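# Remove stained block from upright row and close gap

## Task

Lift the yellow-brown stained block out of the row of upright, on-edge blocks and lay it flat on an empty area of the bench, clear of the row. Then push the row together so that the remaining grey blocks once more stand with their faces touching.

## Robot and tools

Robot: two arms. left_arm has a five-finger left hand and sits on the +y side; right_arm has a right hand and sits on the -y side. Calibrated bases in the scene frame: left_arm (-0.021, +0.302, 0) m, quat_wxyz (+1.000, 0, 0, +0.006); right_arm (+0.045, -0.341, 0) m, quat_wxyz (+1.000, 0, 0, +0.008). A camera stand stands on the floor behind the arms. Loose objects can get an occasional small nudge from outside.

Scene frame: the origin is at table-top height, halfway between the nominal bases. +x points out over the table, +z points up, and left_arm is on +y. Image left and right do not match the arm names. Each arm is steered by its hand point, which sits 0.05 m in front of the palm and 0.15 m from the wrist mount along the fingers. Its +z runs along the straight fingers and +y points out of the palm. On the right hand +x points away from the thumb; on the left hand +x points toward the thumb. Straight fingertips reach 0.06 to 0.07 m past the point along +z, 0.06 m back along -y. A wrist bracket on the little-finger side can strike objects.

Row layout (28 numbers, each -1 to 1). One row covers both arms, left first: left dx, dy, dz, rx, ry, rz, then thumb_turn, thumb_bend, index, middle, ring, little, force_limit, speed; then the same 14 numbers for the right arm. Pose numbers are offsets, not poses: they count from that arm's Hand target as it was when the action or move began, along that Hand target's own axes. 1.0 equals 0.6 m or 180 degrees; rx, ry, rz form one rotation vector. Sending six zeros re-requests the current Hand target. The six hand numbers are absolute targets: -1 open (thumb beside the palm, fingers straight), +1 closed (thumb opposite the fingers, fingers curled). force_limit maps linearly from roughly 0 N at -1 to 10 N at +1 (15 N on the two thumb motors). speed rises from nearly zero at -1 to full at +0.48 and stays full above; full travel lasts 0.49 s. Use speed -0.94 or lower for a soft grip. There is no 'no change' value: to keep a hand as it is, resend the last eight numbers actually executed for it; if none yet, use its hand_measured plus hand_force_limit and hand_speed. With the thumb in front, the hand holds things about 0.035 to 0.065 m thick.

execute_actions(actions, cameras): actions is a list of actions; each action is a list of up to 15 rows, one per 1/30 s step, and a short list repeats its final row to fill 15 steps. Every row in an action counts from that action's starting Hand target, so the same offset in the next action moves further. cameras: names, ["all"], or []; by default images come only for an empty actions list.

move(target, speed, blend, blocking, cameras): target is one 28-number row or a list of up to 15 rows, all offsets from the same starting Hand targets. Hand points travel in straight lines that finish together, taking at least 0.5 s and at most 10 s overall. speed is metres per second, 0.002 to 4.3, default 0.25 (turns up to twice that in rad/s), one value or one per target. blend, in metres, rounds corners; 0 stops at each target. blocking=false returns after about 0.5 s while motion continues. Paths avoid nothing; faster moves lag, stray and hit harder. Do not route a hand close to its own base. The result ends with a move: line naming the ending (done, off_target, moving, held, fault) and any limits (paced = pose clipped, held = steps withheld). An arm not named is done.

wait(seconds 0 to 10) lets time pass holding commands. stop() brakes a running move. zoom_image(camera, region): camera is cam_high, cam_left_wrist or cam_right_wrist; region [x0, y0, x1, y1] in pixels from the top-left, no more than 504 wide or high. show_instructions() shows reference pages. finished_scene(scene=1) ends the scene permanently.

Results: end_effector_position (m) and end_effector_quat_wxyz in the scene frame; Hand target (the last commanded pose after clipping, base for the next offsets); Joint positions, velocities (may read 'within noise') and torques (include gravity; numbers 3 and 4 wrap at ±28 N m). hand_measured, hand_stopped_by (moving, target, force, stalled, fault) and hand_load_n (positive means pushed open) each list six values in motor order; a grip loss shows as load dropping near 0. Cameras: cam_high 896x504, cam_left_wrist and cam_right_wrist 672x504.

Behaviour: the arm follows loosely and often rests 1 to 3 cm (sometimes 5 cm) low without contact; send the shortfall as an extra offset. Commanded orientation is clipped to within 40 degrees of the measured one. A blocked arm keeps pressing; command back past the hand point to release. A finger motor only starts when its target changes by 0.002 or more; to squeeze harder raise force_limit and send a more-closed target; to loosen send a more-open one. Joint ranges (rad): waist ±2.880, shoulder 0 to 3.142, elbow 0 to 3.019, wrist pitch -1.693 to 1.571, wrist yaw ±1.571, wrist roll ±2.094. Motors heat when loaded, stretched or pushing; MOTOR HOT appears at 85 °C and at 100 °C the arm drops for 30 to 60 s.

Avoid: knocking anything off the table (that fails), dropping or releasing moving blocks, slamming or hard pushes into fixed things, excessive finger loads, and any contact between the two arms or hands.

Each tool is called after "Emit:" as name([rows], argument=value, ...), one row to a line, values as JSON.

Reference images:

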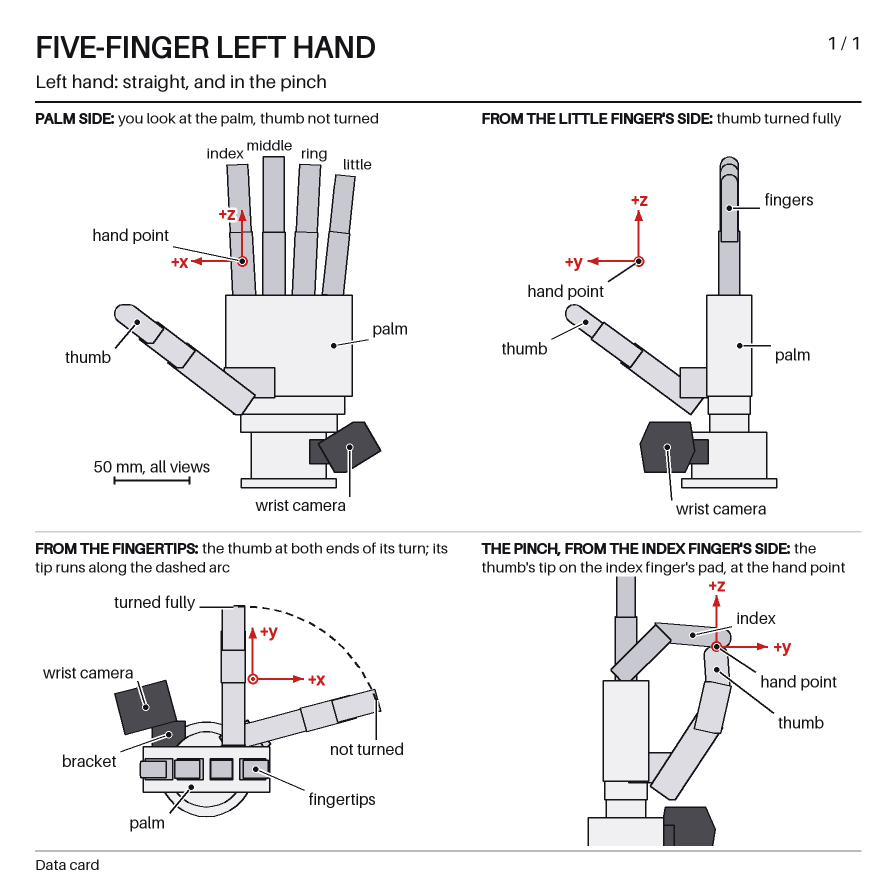

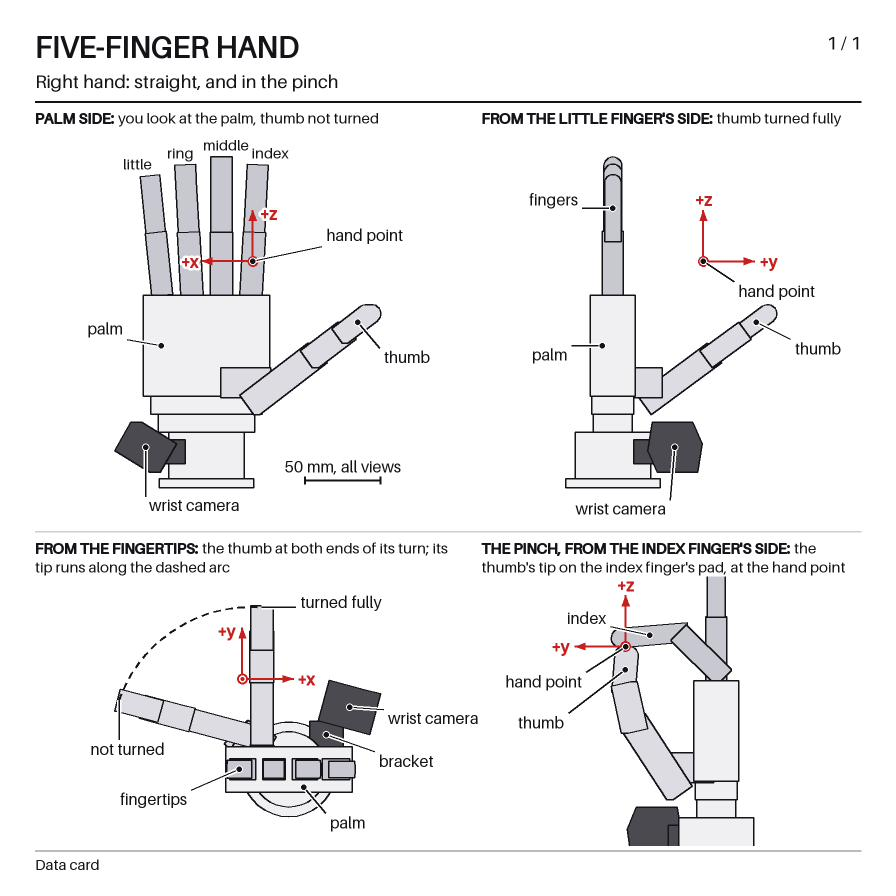

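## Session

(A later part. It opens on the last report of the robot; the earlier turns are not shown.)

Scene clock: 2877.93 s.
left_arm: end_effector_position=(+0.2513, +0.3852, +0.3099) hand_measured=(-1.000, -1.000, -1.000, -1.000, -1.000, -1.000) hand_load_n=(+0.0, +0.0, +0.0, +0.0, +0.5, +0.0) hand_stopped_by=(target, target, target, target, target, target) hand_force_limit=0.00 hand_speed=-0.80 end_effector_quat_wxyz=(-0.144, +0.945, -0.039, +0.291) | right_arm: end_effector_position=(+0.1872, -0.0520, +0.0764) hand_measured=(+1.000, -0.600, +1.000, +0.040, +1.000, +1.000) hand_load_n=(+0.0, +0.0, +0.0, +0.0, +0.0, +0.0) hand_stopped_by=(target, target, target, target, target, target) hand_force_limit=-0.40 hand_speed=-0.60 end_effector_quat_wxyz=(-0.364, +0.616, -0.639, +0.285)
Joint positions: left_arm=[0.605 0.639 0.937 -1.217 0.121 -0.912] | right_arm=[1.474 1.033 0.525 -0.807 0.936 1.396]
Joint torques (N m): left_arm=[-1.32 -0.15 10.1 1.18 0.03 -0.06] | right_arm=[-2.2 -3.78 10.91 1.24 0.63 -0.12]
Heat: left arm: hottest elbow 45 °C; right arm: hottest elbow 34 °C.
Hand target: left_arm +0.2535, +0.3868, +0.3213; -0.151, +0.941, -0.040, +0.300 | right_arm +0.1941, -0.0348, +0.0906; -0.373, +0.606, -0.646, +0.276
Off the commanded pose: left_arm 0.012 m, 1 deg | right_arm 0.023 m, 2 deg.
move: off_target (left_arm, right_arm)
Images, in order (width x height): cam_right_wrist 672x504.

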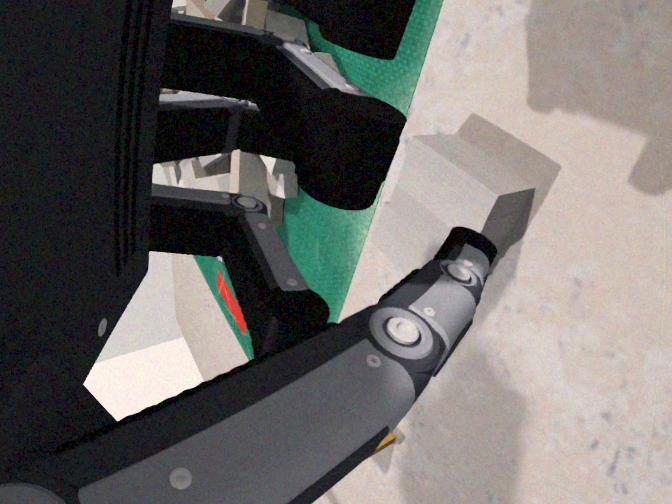

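Emit:
move(target=[0,0,0,0,0,0,-1,-1,-1,-1,-1,-1,0,-0.8,-0.1739,0.0294,-0.0122,0,0,0,1,-0.6,1,0.04,1,1,-0.4,-0.6], speed=0.12, cameras=["all"])

Emit:
zoom_image(camera="cam_high", region=[390, 160, 460, 225])

Emit:
zoom_image(camera="cam_right_wrist", region=[330, 100, 630, 340])

Scene clock: 2885.47 s.
left_arm: end_effector_position=(+0.2513, +0.3852, +0.3099) hand_measured=(-1.000, -1.000, -1.000, -1.000, -1.000, -1.000) hand_load_n=(+0.0, +0.0, +0.0, +0.0, +0.0, +0.0) hand_stopped_by=(target, target, target, target, target, target) hand_force_limit=0.00 hand_speed=-0.80 end_effector_quat_wxyz=(-0.144, +0.945, -0.039, +0.291) | right_arm: end_effector_position=(+0.1818, +0.0523, +0.0853) hand_measured=(+1.000, -0.600, +1.000, +0.040, +1.000, +1.000) hand_load_n=(+0.0, +0.0, +0.0, +0.0, +0.0, +0.5) hand_stopped_by=(target, target, target, target, target, target) hand_force_limit=-0.40 hand_speed=-0.60 end_effector_quat_wxyz=(-0.364, +0.609, -0.645, +0.285)
Joint positions: left_arm=[0.605 0.639 0.937 -1.217 0.121 -0.912] | right_arm=[1.517 1.348 0.796 -0.836 0.949 1.497]
Joint torques (N m): left_arm=[-1.38 -0.56 10.04 1.16 0.05 -0.03] | right_arm=[0.56 -8.06 10.61 -0.03 0.85 0.15]
Heat: left arm: hottest elbow 45 °C; right arm: hottest elbow 34 °C.
Hand target: left_arm +0.2535, +0.3868, +0.3213; -0.151, +0.941, -0.040, +0.300 | right_arm +0.1765, +0.0697, +0.0958; -0.373, +0.606, -0.646, +0.276
Off the commanded pose: left_arm 0.012 m, 1 deg | right_arm 0.021 m, 2 deg.
move: off_target (left_arm, right_arm)

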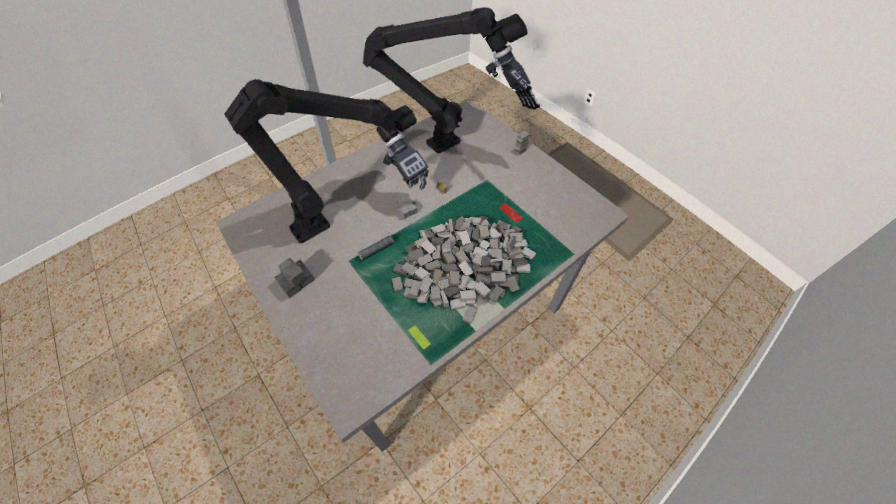

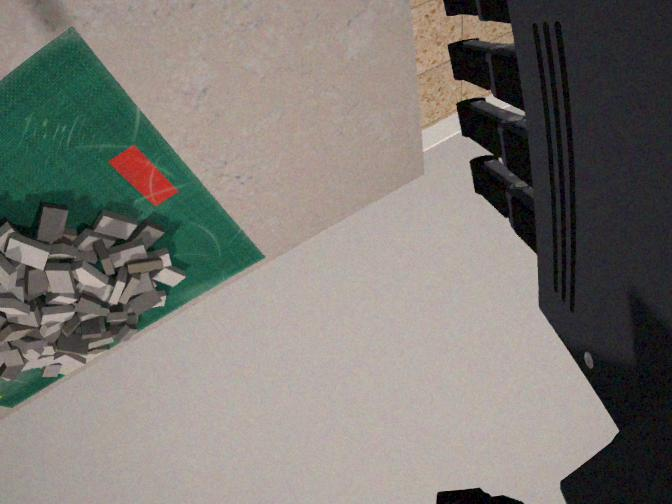

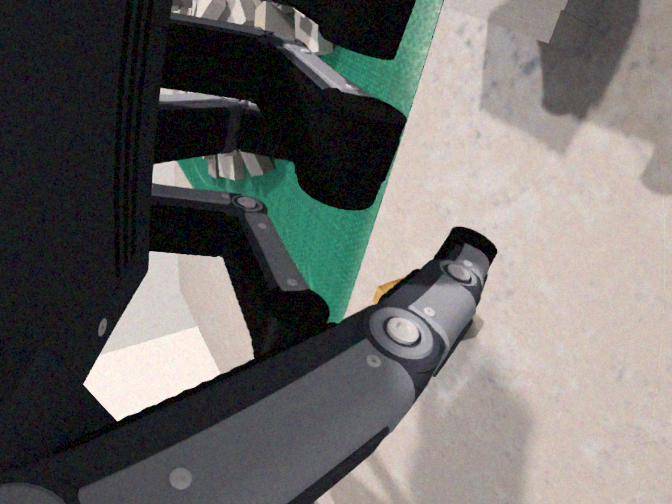

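Scaled by 7.200 from the camera's 896x504 image, which has a finer 1280x720 frame.

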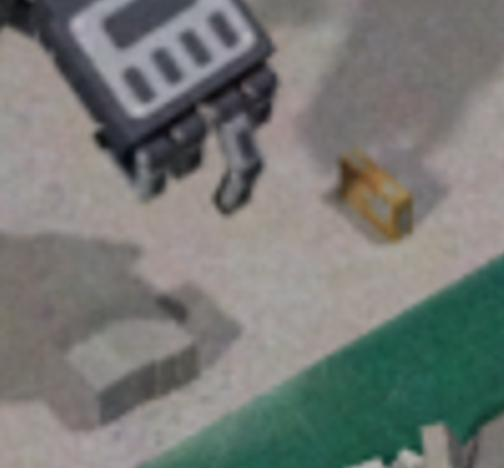

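Scaled by 1.680 from the camera's 672x504 image, which has a finer 960x720 frame.

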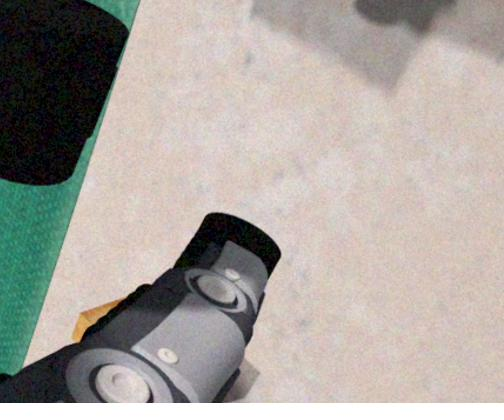

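Emit:
move(target=[0,0,0,0,0,0,-1,-1,-1,-1,-1,-1,0,-0.8,-0.0476,0.0729,0.0419,0,0,0,1,-0.6,1,0.04,1,1,-0.4,-0.6], speed=0.08, cameras=["cam_high","cam_right_wrist"])

Emit:
zoom_image(camera="cam_high", region=[400, 160, 460, 215])

Emit:
zoom_image(camera="cam_right_wrist", region=[280, 130, 580, 370])

Scene clock: 2898.43 s.
left_arm: end_effector_position=(+0.2513, +0.3852, +0.3099) hand_measured=(-1.000, -1.000, -1.000, -1.000, -1.000, -1.000) hand_load_n=(-0.5, +0.0, +0.0, +0.0, +0.0, +0.0) hand_stopped_by=(target, target, target, target, target, target) hand_force_limit=0.00 hand_speed=-0.80 end_effector_quat_wxyz=(-0.144, +0.945, -0.039, +0.291) | right_arm: end_effector_position=(+0.1774, +0.0826, +0.0413) hand_measured=(+1.000, -0.600, +1.000, +0.040, +1.000, +1.000) hand_load_n=(+0.0, +0.0, +0.0, +0.0, +0.0, +0.0) hand_stopped_by=(target, target, target, target, target, target) hand_force_limit=-0.40 hand_speed=-0.60 end_effector_quat_wxyz=(-0.357, +0.612, -0.642, +0.292)
Joint positions: left_arm=[0.605 0.639 0.937 -1.217 0.121 -0.912] | right_arm=[1.532 1.518 0.837 -0.751 0.952 1.525]
Joint torques (N m): left_arm=[-1.32 -0.5 10.04 1.17 0.05 -0.04] | right_arm=[0.38 -10.11 9.66 0.99 0.86 0.17]
Heat: left arm: hottest elbow 45 °C; right arm: hottest elbow 35 °C.
Hand target: left_arm +0.2535, +0.3868, +0.3213; -0.151, +0.941, -0.040, +0.300 | right_arm +0.1714, +0.1052, +0.0502; -0.373, +0.606, -0.646, +0.276
Off the commanded pose: left_arm 0.012 m, 1 deg | right_arm 0.025 m, 3 deg.
move: off_target (left_arm, right_arm)
Images, in order (width x height): cam_high 896x504, cam_right_wrist 672x504.

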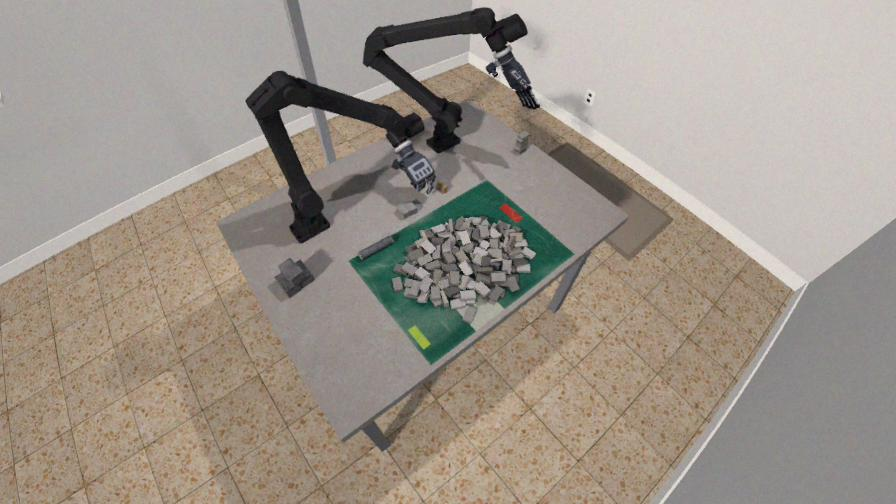

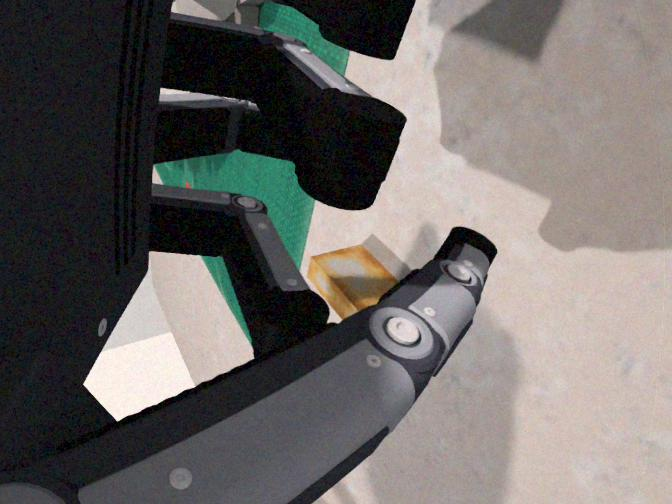

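Scaled by 8.400 from the camera's 896x504 image, which has a finer 1280x720 frame.

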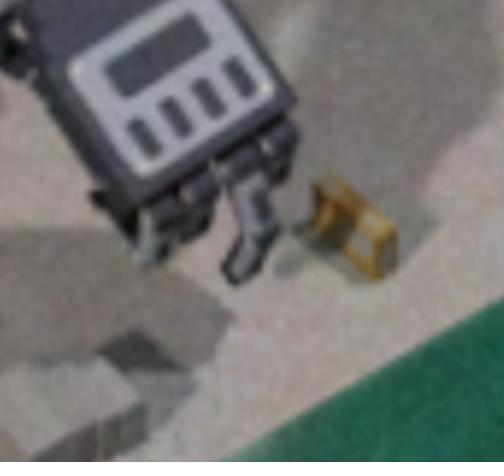

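Scaled by 1.680 from the camera's 672x504 image, which has a finer 960x720 frame.

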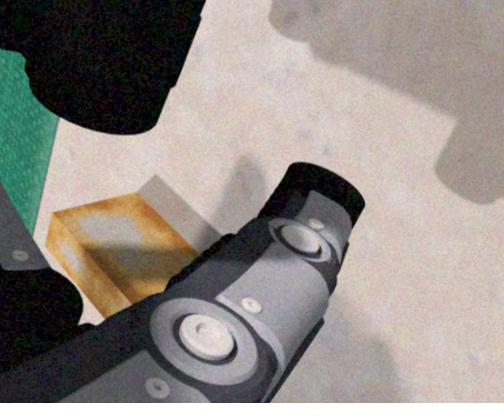

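Emit:
move(target=[0,0,0,0,0,0,-1,-1,-1,-1,-1,-1,0,-0.8,-0.0364,0.0280,-0.0158,0,0,0,1,-0.6,1,0.04,1,1,-0.4,-0.6], speed=0.05, cameras=["cam_right_wrist"])

Emit:
zoom_image(camera="cam_right_wrist", region=[280, 130, 580, 370])

Scene clock: 2911.40 s.
left_arm: end_effector_position=(+0.2513, +0.3852, +0.3099) hand_measured=(-1.000, -1.000, -1.000, -1.000, -1.000, -1.000) hand_load_n=(-0.5, +0.0, +0.0, +0.0, +0.0, +0.0) hand_stopped_by=(target, target, target, target, target, target) hand_force_limit=0.00 hand_speed=-0.80 end_effector_quat_wxyz=(-0.144, +0.945, -0.039, +0.291) | right_arm: end_effector_position=(+0.1610, +0.1113, +0.0389) hand_measured=(+1.000, -0.600, +1.000, +0.040, +1.000, +1.000) hand_load_n=(+0.0, +0.0, +0.0, +0.0, +0.0, +0.0) hand_stopped_by=(target, target, target, target, target, target) hand_force_limit=-0.40 hand_speed=-0.60 end_effector_quat_wxyz=(-0.365, +0.607, -0.646, +0.284)
Joint positions: left_arm=[0.605 0.639 0.937 -1.217 0.121 -0.912] | right_arm=[1.575 1.588 0.909 -0.787 0.958 1.597]
Joint torques (N m): left_arm=[-1.67 -0.5 10.06 1.22 0.02 -0.04] | right_arm=[0.5 -10.87 9.66 -0.16 0.87 0.15]
Heat: left arm: hottest elbow 45 °C; right arm: hottest elbow 34 °C.
Hand target: left_arm +0.2535, +0.3868, +0.3213; -0.151, +0.941, -0.040, +0.300 | right_arm +0.1538, +0.1278, +0.0452; -0.373, +0.606, -0.646, +0.276
Off the commanded pose: left_arm 0.012 m, 1 deg | right_arm 0.019 m, 1 deg.
move: off_target (left_arm, right_arm)
Images, in order (width x height): cam_right_wrist 672x504.

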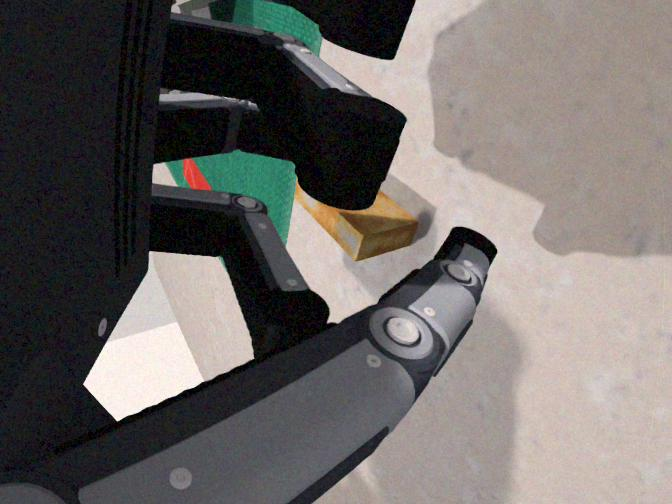

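Scaled by 1.680 from the camera's 672x504 image, which has a finer 960x720 frame.

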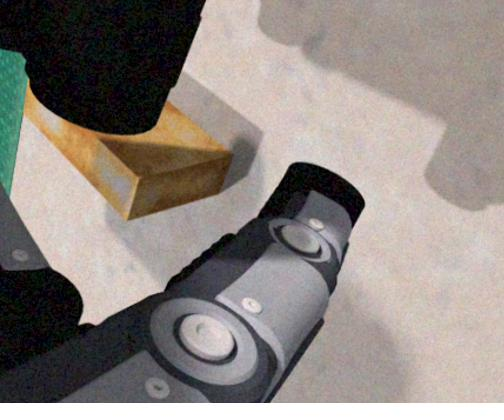

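Emit:
move(target=[0,0,0,0,0,0,-1,-1,-1,-1,-1,-1,0,-0.8,-0.0158,0.0002,0.0124,0,0,0,1,-0.6,1,0.04,1,1,-0.4,-0.6], speed=0.02, cameras=["cam_right_wrist"])

Emit:
zoom_image(camera="cam_right_wrist", region=[280, 130, 580, 370])

Scene clock: 2925.37 s.
left_arm: end_effector_position=(+0.2513, +0.3852, +0.3099) hand_measured=(-1.000, -1.000, -1.000, -1.000, -1.000, -1.000) hand_load_n=(+0.0, +0.0, +0.0, +0.0, +0.0, +0.0) hand_stopped_by=(target, target, target, target, target, target) hand_force_limit=0.00 hand_speed=-0.80 end_effector_quat_wxyz=(-0.144, +0.945, -0.039, +0.291) | right_arm: end_effector_position=(+0.1609, +0.1190, +0.0359) hand_measured=(+1.000, -0.600, +1.000, +0.040, +1.000, +1.000) hand_load_n=(+0.0, +0.0, +0.0, +0.0, +0.0, +0.0) hand_stopped_by=(target, target, target, target, target, target) hand_force_limit=-0.40 hand_speed=-0.60 end_effector_quat_wxyz=(-0.364, +0.608, -0.645, +0.285)
Joint positions: left_arm=[0.605 0.639 0.937 -1.217 0.121 -0.912] | right_arm=[1.575 1.612 0.931 -0.787 0.958 1.596]
Joint torques (N m): left_arm=[-1.44 -0.56 10.09 1.24 0.02 -0.04] | right_arm=[-0.56 -11.22 9.68 0.88 0.81 -0.1]
Heat: left arm: hottest elbow 45 °C; right arm: hottest elbow 35 °C.
Hand target: left_arm +0.2535, +0.3868, +0.3213; -0.151, +0.941, -0.040, +0.300 | right_arm +0.1596, +0.1378, +0.0422; -0.373, +0.606, -0.646, +0.276
Off the commanded pose: left_arm 0.012 m, 1 deg | right_arm 0.020 m, 1 deg.
move: off_target (left_arm, right_arm)
Images, in order (width x height): cam_right_wrist 672x504.

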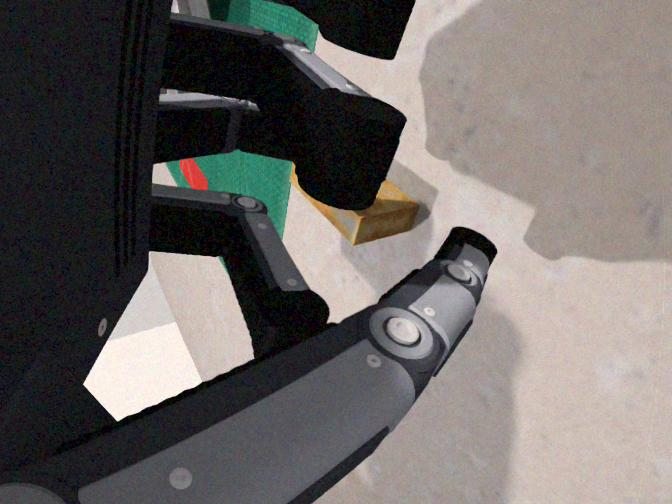

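Scaled by 1.680 from the camera's 672x504 image, which has a finer 960x720 frame.

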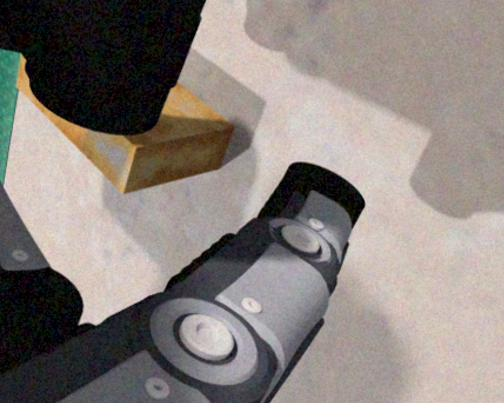

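Emit:
move(target=[0,0,0,0,0,0,-1,-1,-1,-1,-1,-1,0,-0.8,-0.0100,0.0012,0.0060,0,0,0,1,-0.6,1,0.04,1,1,-0.4,-0.6], speed=0.02, cameras=["cam_right_wrist"])

Emit:
zoom_image(camera="cam_right_wrist", region=[280, 130, 580, 370])

Scene clock: 2931.07 s.
left_arm: end_effector_position=(+0.2513, +0.3852, +0.3099) hand_measured=(-1.000, -1.000, -1.000, -1.000, -1.000, -1.000) hand_load_n=(+0.0, +0.0, +0.0, +0.0, +0.0, +0.0) hand_stopped_by=(target, target, target, target, target, target) hand_force_limit=0.00 hand_speed=-0.80 end_effector_quat_wxyz=(-0.144, +0.945, -0.039, +0.291) | right_arm: end_effector_position=(+0.1606, +0.1260, +0.0344) hand_measured=(+1.000, -0.600, +1.000, +0.040, +1.000, +1.000) hand_load_n=(+0.0, +0.0, +0.0, +0.0, +0.0, +0.5) hand_stopped_by=(target, target, target, target, target, target) hand_force_limit=-0.40 hand_speed=-0.60 end_effector_quat_wxyz=(-0.365, +0.609, -0.644, +0.284)
Joint positions: left_arm=[0.605 0.639 0.937 -1.217 0.121 -0.912] | right_arm=[1.575 1.628 0.946 -0.779 0.958 1.588]
Joint torques (N m): left_arm=[-1.32 -0.38 10.13 1.17 0.04 -0.03] | right_arm=[-1.03 -11.46 9.66 0.94 0.78 -0.1]
Heat: left arm: hottest elbow 45 °C; right arm: hottest elbow 35 °C.
Hand target: left_arm +0.2535, +0.3868, +0.3213; -0.151, +0.941, -0.040, +0.300 | right_arm +0.1621, +0.1441, +0.0406; -0.373, +0.606, -0.646, +0.276
Off the commanded pose: left_arm 0.012 m, 1 deg | right_arm 0.019 m, 1 deg.
move: off_target (left_arm, right_arm)
Images, in order (width x height): cam_right_wrist 672x504.

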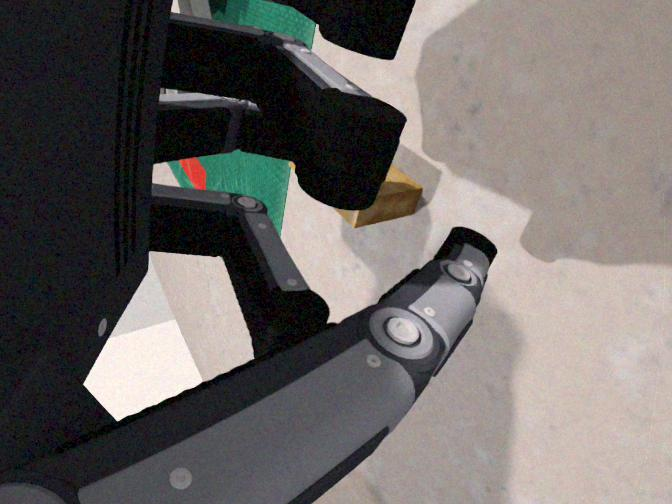

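Scaled by 1.680 from the camera's 672x504 image, which has a finer 960x720 frame.

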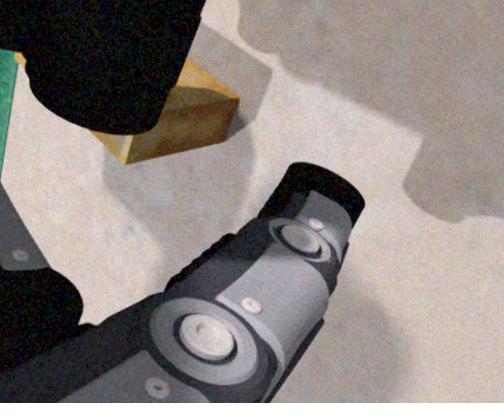

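Emit:
move(target=[0,0,0,0,0,0,-1,-1,-1,-1,-1,-1,0,-0.8,-0.0084,0.0010,0.0008,0,0,0,1,-0.6,1,0.04,1,1,-0.4,-0.6], speed=0.02, cameras=["cam_right_wrist","cam_high"])

Emit:
zoom_image(camera="cam_right_wrist", region=[280, 130, 580, 370])

Emit:
zoom_image(camera="cam_high", region=[415, 165, 465, 210])

Scene clock: 2943.73 s.
left_arm: end_effector_position=(+0.2513, +0.3852, +0.3099) hand_measured=(-1.000, -1.000, -1.000, -1.000, -1.000, -1.000) hand_load_n=(+0.0, +0.0, +0.0, +0.0, +0.0, +0.0) hand_stopped_by=(target, target, target, target, target, target) hand_force_limit=0.00 hand_speed=-0.80 end_effector_quat_wxyz=(-0.144, +0.945, -0.039, +0.291) | right_arm: end_effector_position=(+0.1605, +0.1315, +0.0343) hand_measured=(+1.000, -0.600, +1.000, +0.040, +1.000, +1.000) hand_load_n=(+0.0, +0.0, +0.0, +0.0, +0.0, +0.0) hand_stopped_by=(target, target, target, target, target, target) hand_force_limit=-0.40 hand_speed=-0.60 end_effector_quat_wxyz=(-0.366, +0.609, -0.643, +0.284)
Joint positions: left_arm=[0.605 0.639 0.937 -1.217 0.121 -0.912] | right_arm=[1.575 1.639 0.96 -0.779 0.958 1.586]
Joint torques (N m): left_arm=[-1.32 -0.44 10 1.17 0.02 -0.06] | right_arm=[-1.08 -11.87 9.73 0.8 0.78 -0.11]
Heat: left arm: hottest elbow 45 °C; right arm: hottest elbow 34 °C.
Hand target: left_arm +0.2535, +0.3868, +0.3213; -0.151, +0.941, -0.040, +0.300 | right_arm +0.1621, +0.1493, +0.0405; -0.373, +0.606, -0.646, +0.276
Off the commanded pose: left_arm 0.012 m, 1 deg | right_arm 0.019 m, 1 deg.
move: off_target (left_arm, right_arm)
Images, in order (width x height): cam_high 896x504, cam_right_wrist 672x504.

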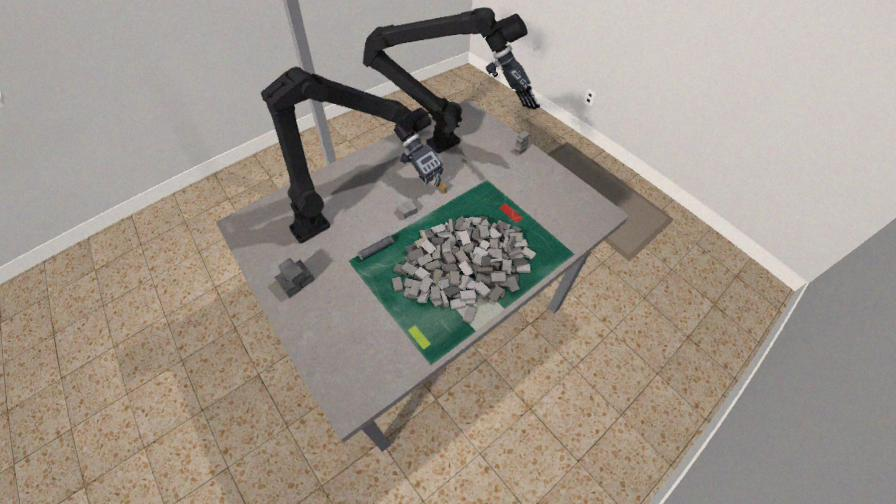

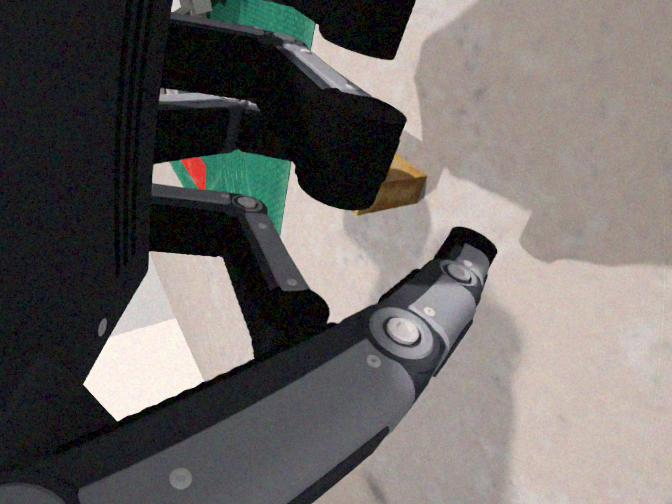

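Scaled by 1.680 from the camera's 672x504 image, which has a finer 960x720 frame.

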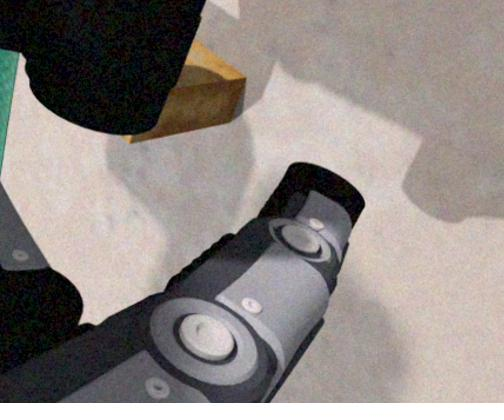

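Scaled by 10.080 from the camera's 896x504 image, which has a finer 1280x720 frame.

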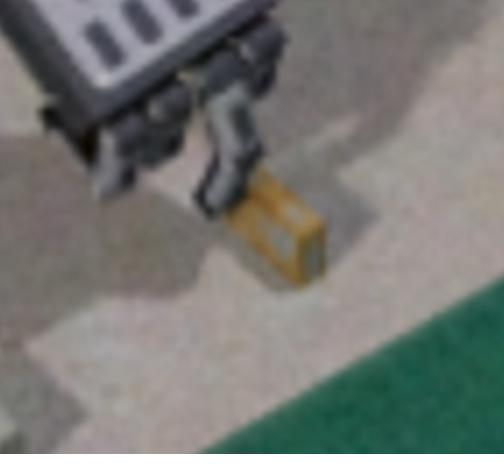

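Emit:
move(target=[0,0,0,0,0,0,-1,-1,-1,-1,-1,-1,0,-0.8,0.0132,-0.0130,0.0153,0,0,0,1,-0.6,1,0.04,1,1,-0.4,-0.6], speed=0.03, cameras=["cam_right_wrist","cam_high"])

Emit:
zoom_image(camera="cam_right_wrist", region=[280, 130, 580, 370])

Emit:
zoom_image(camera="cam_high", region=[415, 165, 465, 210])

Scene clock: 2955.27 s.
left_arm: end_effector_position=(+0.2513, +0.3852, +0.3099) hand_measured=(-1.000, -1.000, -1.000, -1.000, -1.000, -1.000) hand_load_n=(+0.0, +0.0, +0.0, +0.0, +0.0, +0.0) hand_stopped_by=(target, target, target, target, target, target) hand_force_limit=0.00 hand_speed=-0.80 end_effector_quat_wxyz=(-0.144, +0.945, -0.039, +0.291) | right_arm: end_effector_position=(+0.1667, +0.1367, +0.0351) hand_measured=(+1.000, -0.600, +1.000, +0.040, +1.000, +1.000) hand_load_n=(+0.0, +0.0, +0.0, +0.0, +0.0, +0.0) hand_stopped_by=(target, target, target, target, target, target) hand_force_limit=-0.40 hand_speed=-0.60 end_effector_quat_wxyz=(-0.369, +0.612, -0.640, +0.281)
Joint positions: left_arm=[0.605 0.639 0.937 -1.217 0.121 -0.912] | right_arm=[1.559 1.639 0.96 -0.736 0.957 1.538]
Joint torques (N m): left_arm=[-1.67 -0.73 10.09 1.18 0.04 -0.07] | right_arm=[-2.02 -13.51 7.34 1.11 0.65 -0.1]
Heat: left arm: hottest elbow 45 °C; right arm: hottest elbow 35 °C.
Hand target: left_arm +0.2535, +0.3868, +0.3213; -0.151, +0.941, -0.040, +0.300 | right_arm +0.1740, +0.1415, +0.0404; -0.373, +0.606, -0.646, +0.276
Off the commanded pose: left_arm 0.012 m, 1 deg | right_arm 0.010 m, 1 deg.
move: off_target (left_arm)
Images, in order (width x height): cam_high 896x504, cam_right_wrist 672x504.

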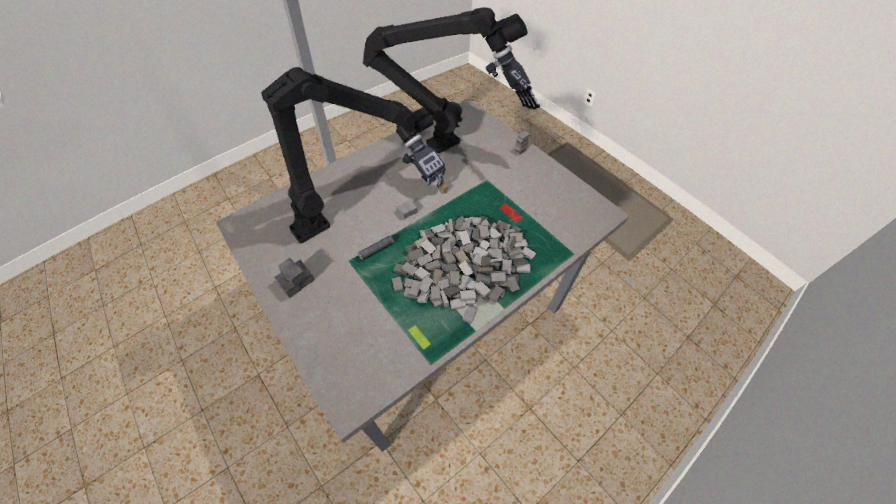

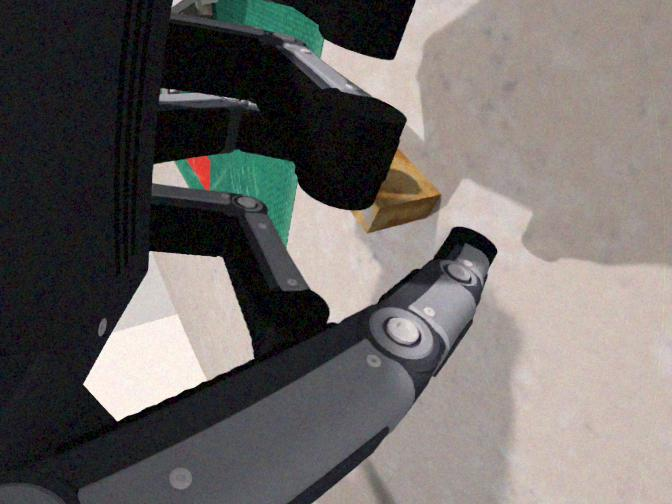

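Scaled by 1.680 from the camera's 672x504 image, which has a finer 960x720 frame.

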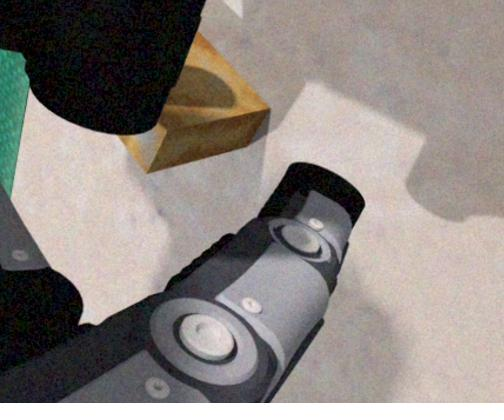

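Scaled by 10.080 from the camera's 896x504 image, which has a finer 1280x720 frame.

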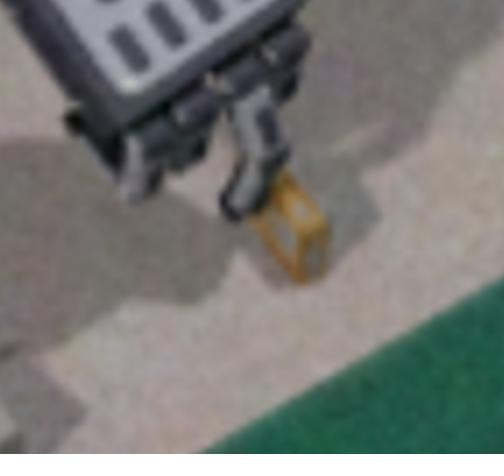

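Emit:
move(target=[0,0,0,0,0,0,-1,-1,-1,-1,-1,-1,0,-0.8,0.0190,-0.0118,0.0121,0,0,0,1,-0.6,1,0.04,1,1,-0.4,-0.6], speed=0.03, cameras=["cam_right_wrist","cam_high"])

Emit:
zoom_image(camera="cam_right_wrist", region=[280, 130, 580, 370])

Emit:
zoom_image(camera="cam_high", region=[415, 165, 465, 210])

Scene clock: 2963.47 s.
left_arm: end_effector_position=(+0.2513, +0.3852, +0.3099) hand_measured=(-1.000, -1.000, -1.000, -1.000, -1.000, -1.000) hand_load_n=(+0.0, +0.0, +0.0, +0.0, +0.0, +0.0) hand_stopped_by=(target, target, target, target, target, target) hand_force_limit=0.00 hand_speed=-0.80 end_effector_quat_wxyz=(-0.144, +0.945, -0.039, +0.291) | right_arm: end_effector_position=(+0.1768, +0.1298, +0.0351) hand_measured=(+1.000, -0.600, +1.000, +0.040, +1.000, +1.000) hand_load_n=(+0.0, +0.0, +0.0, +0.0, +0.0, +0.0) hand_stopped_by=(target, target, target, target, target, target) hand_force_limit=-0.40 hand_speed=-0.60 end_effector_quat_wxyz=(-0.370, +0.611, -0.641, +0.279)
Joint positions: left_arm=[0.605 0.639 0.937 -1.217 0.121 -0.912] | right_arm=[1.535 1.618 0.93 -0.69 0.952 1.498]
Joint torques (N m): left_arm=[-1.2 -0.97 10.03 1.24 0.02 -0.06] | right_arm=[-2.02 -13.86 6.57 1.13 0.65 -0.13]
Heat: left arm: hottest elbow 45 °C; right arm: hottest elbow 34 °C.
Hand target: left_arm +0.2535, +0.3868, +0.3213; -0.151, +0.941, -0.040, +0.300 | right_arm +0.1842, +0.1302, +0.0405; -0.373, +0.606, -0.646, +0.276
Off the commanded pose: left_arm 0.012 m, 1 deg | right_arm 0.009 m, 1 deg.
move: off_target (left_arm)
Images, in order (width x height): cam_high 896x504, cam_right_wrist 672x504.

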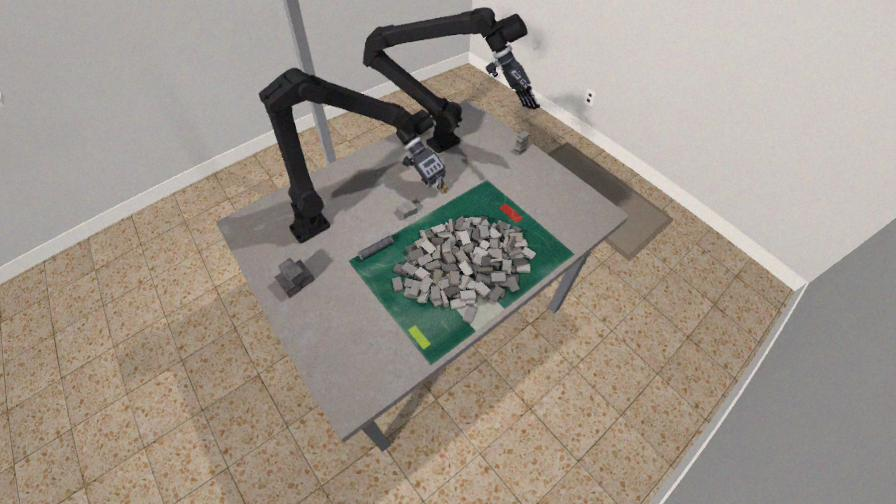

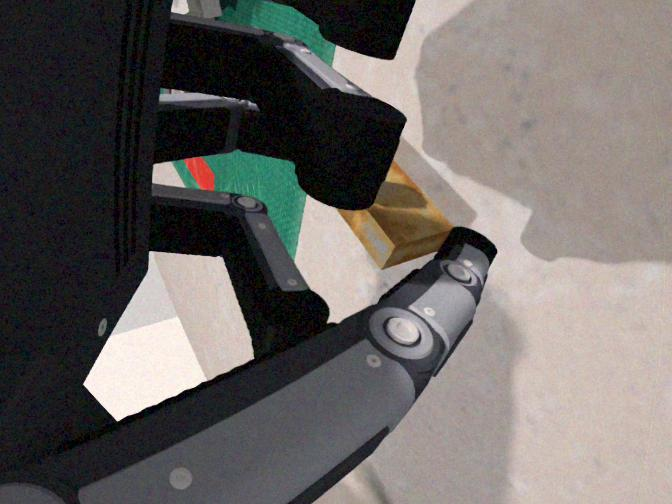

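Scaled by 1.680 from the camera's 672x504 image, which has a finer 960x720 frame.

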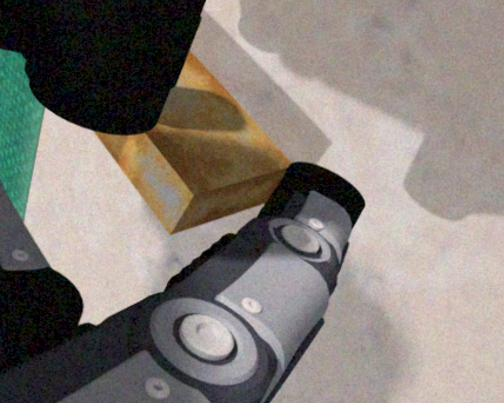

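Scaled by 10.080 from the camera's 896x504 image, which has a finer 1280x720 frame.

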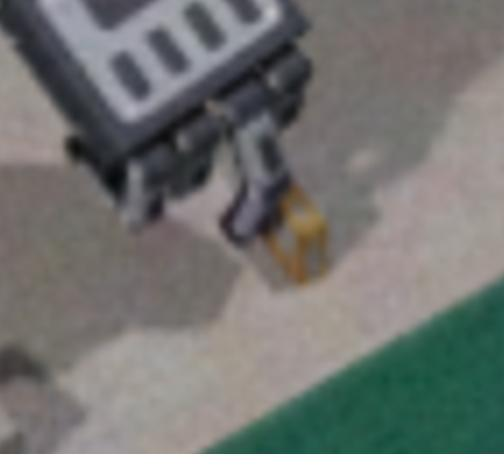

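Emit:
move(target=[0,0,0,0,0,0,-1,-1,-1,-1,-1,-1,0,-0.8,-0.0165,0.0019,0.0013,0,0,0,1,-0.6,1,0.04,1,1,-0.4,-0.6], speed=0.02, cameras=["cam_right_wrist","cam_high"])

Emit:
zoom_image(camera="cam_right_wrist", region=[280, 130, 580, 370])

Emit:
zoom_image(camera="cam_high", region=[415, 165, 465, 210])

Scene clock: 2971.20 s.
left_arm: end_effector_position=(+0.2513, +0.3852, +0.3099) hand_measured=(-1.000, -1.000, -1.000, -1.000, -1.000, -1.000) hand_load_n=(+0.0, +0.0, +0.0, +0.0, +0.0, +0.0) hand_stopped_by=(target, target, target, target, target, target) hand_force_limit=0.00 hand_speed=-0.80 end_effector_quat_wxyz=(-0.144, +0.945, -0.039, +0.291) | right_arm: end_effector_position=(+0.1768, +0.1298, +0.0350) hand_measured=(+1.000, -0.600, +1.000, +0.040, +1.000, +1.000) hand_load_n=(+0.0, +0.0, +0.0, +0.0, +0.0, +0.0) hand_stopped_by=(target, target, target, target, target, target) hand_force_limit=-0.40 hand_speed=-0.60 end_effector_quat_wxyz=(-0.370, +0.612, -0.641, +0.280)
Joint positions: left_arm=[0.605 0.639 0.937 -1.217 0.121 -0.912] | right_arm=[1.535 1.618 0.93 -0.69 0.952 1.497]
Joint torques (N m): left_arm=[-1.08 -0.5 10.15 1.25 0.02 -0.05] | right_arm=[-1.96 -12.1 8.8 0.77 0.65 -0.09]
Heat: left arm: hottest elbow 45 °C; right arm: hottest elbow 34 °C.
Hand target: left_arm +0.2535, +0.3868, +0.3213; -0.151, +0.941, -0.040, +0.300 | right_arm +0.1841, +0.1402, +0.0406; -0.373, +0.606, -0.646, +0.276
Off the commanded pose: left_arm 0.012 m, 1 deg | right_arm 0.014 m, 1 deg.
move: off_target (left_arm, right_arm)
Images, in order (width x height): cam_high 896x504, cam_right_wrist 672x504.

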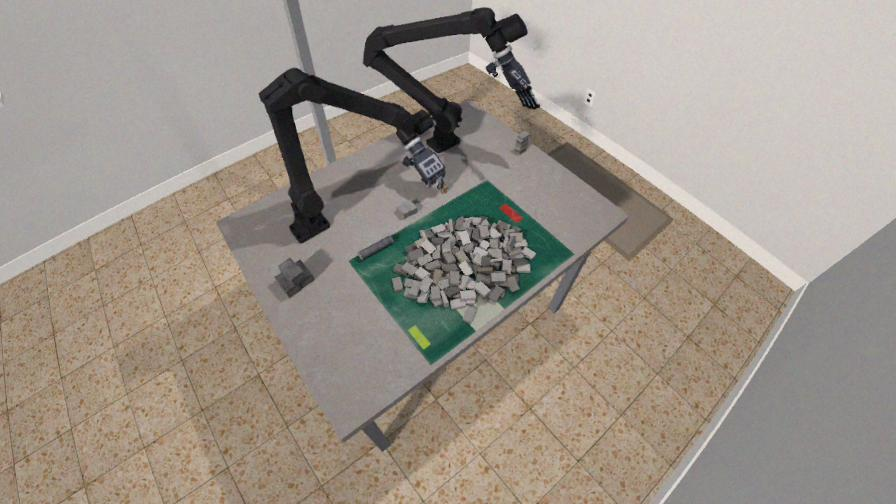

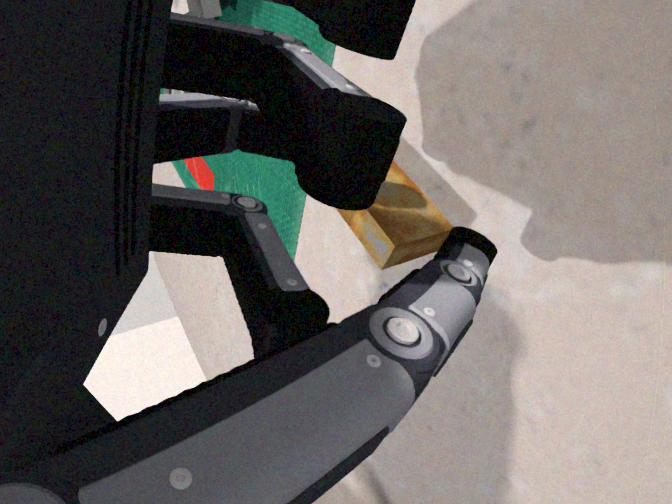

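Scaled by 1.680 from the camera's 672x504 image, which has a finer 960x720 frame.

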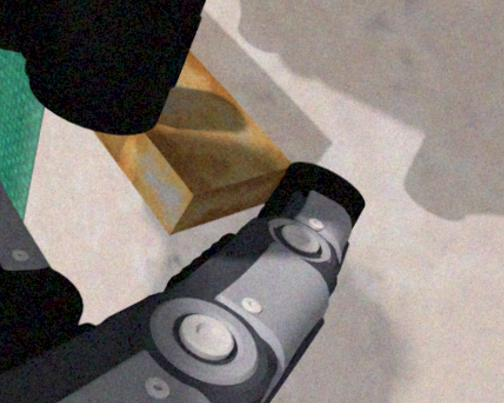

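Scaled by 10.080 from the camera's 896x504 image, which has a finer 1280x720 frame.

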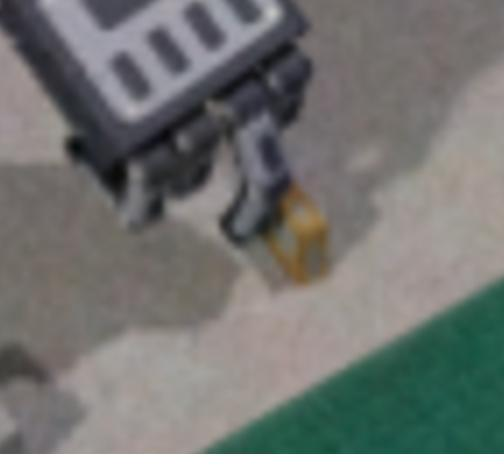

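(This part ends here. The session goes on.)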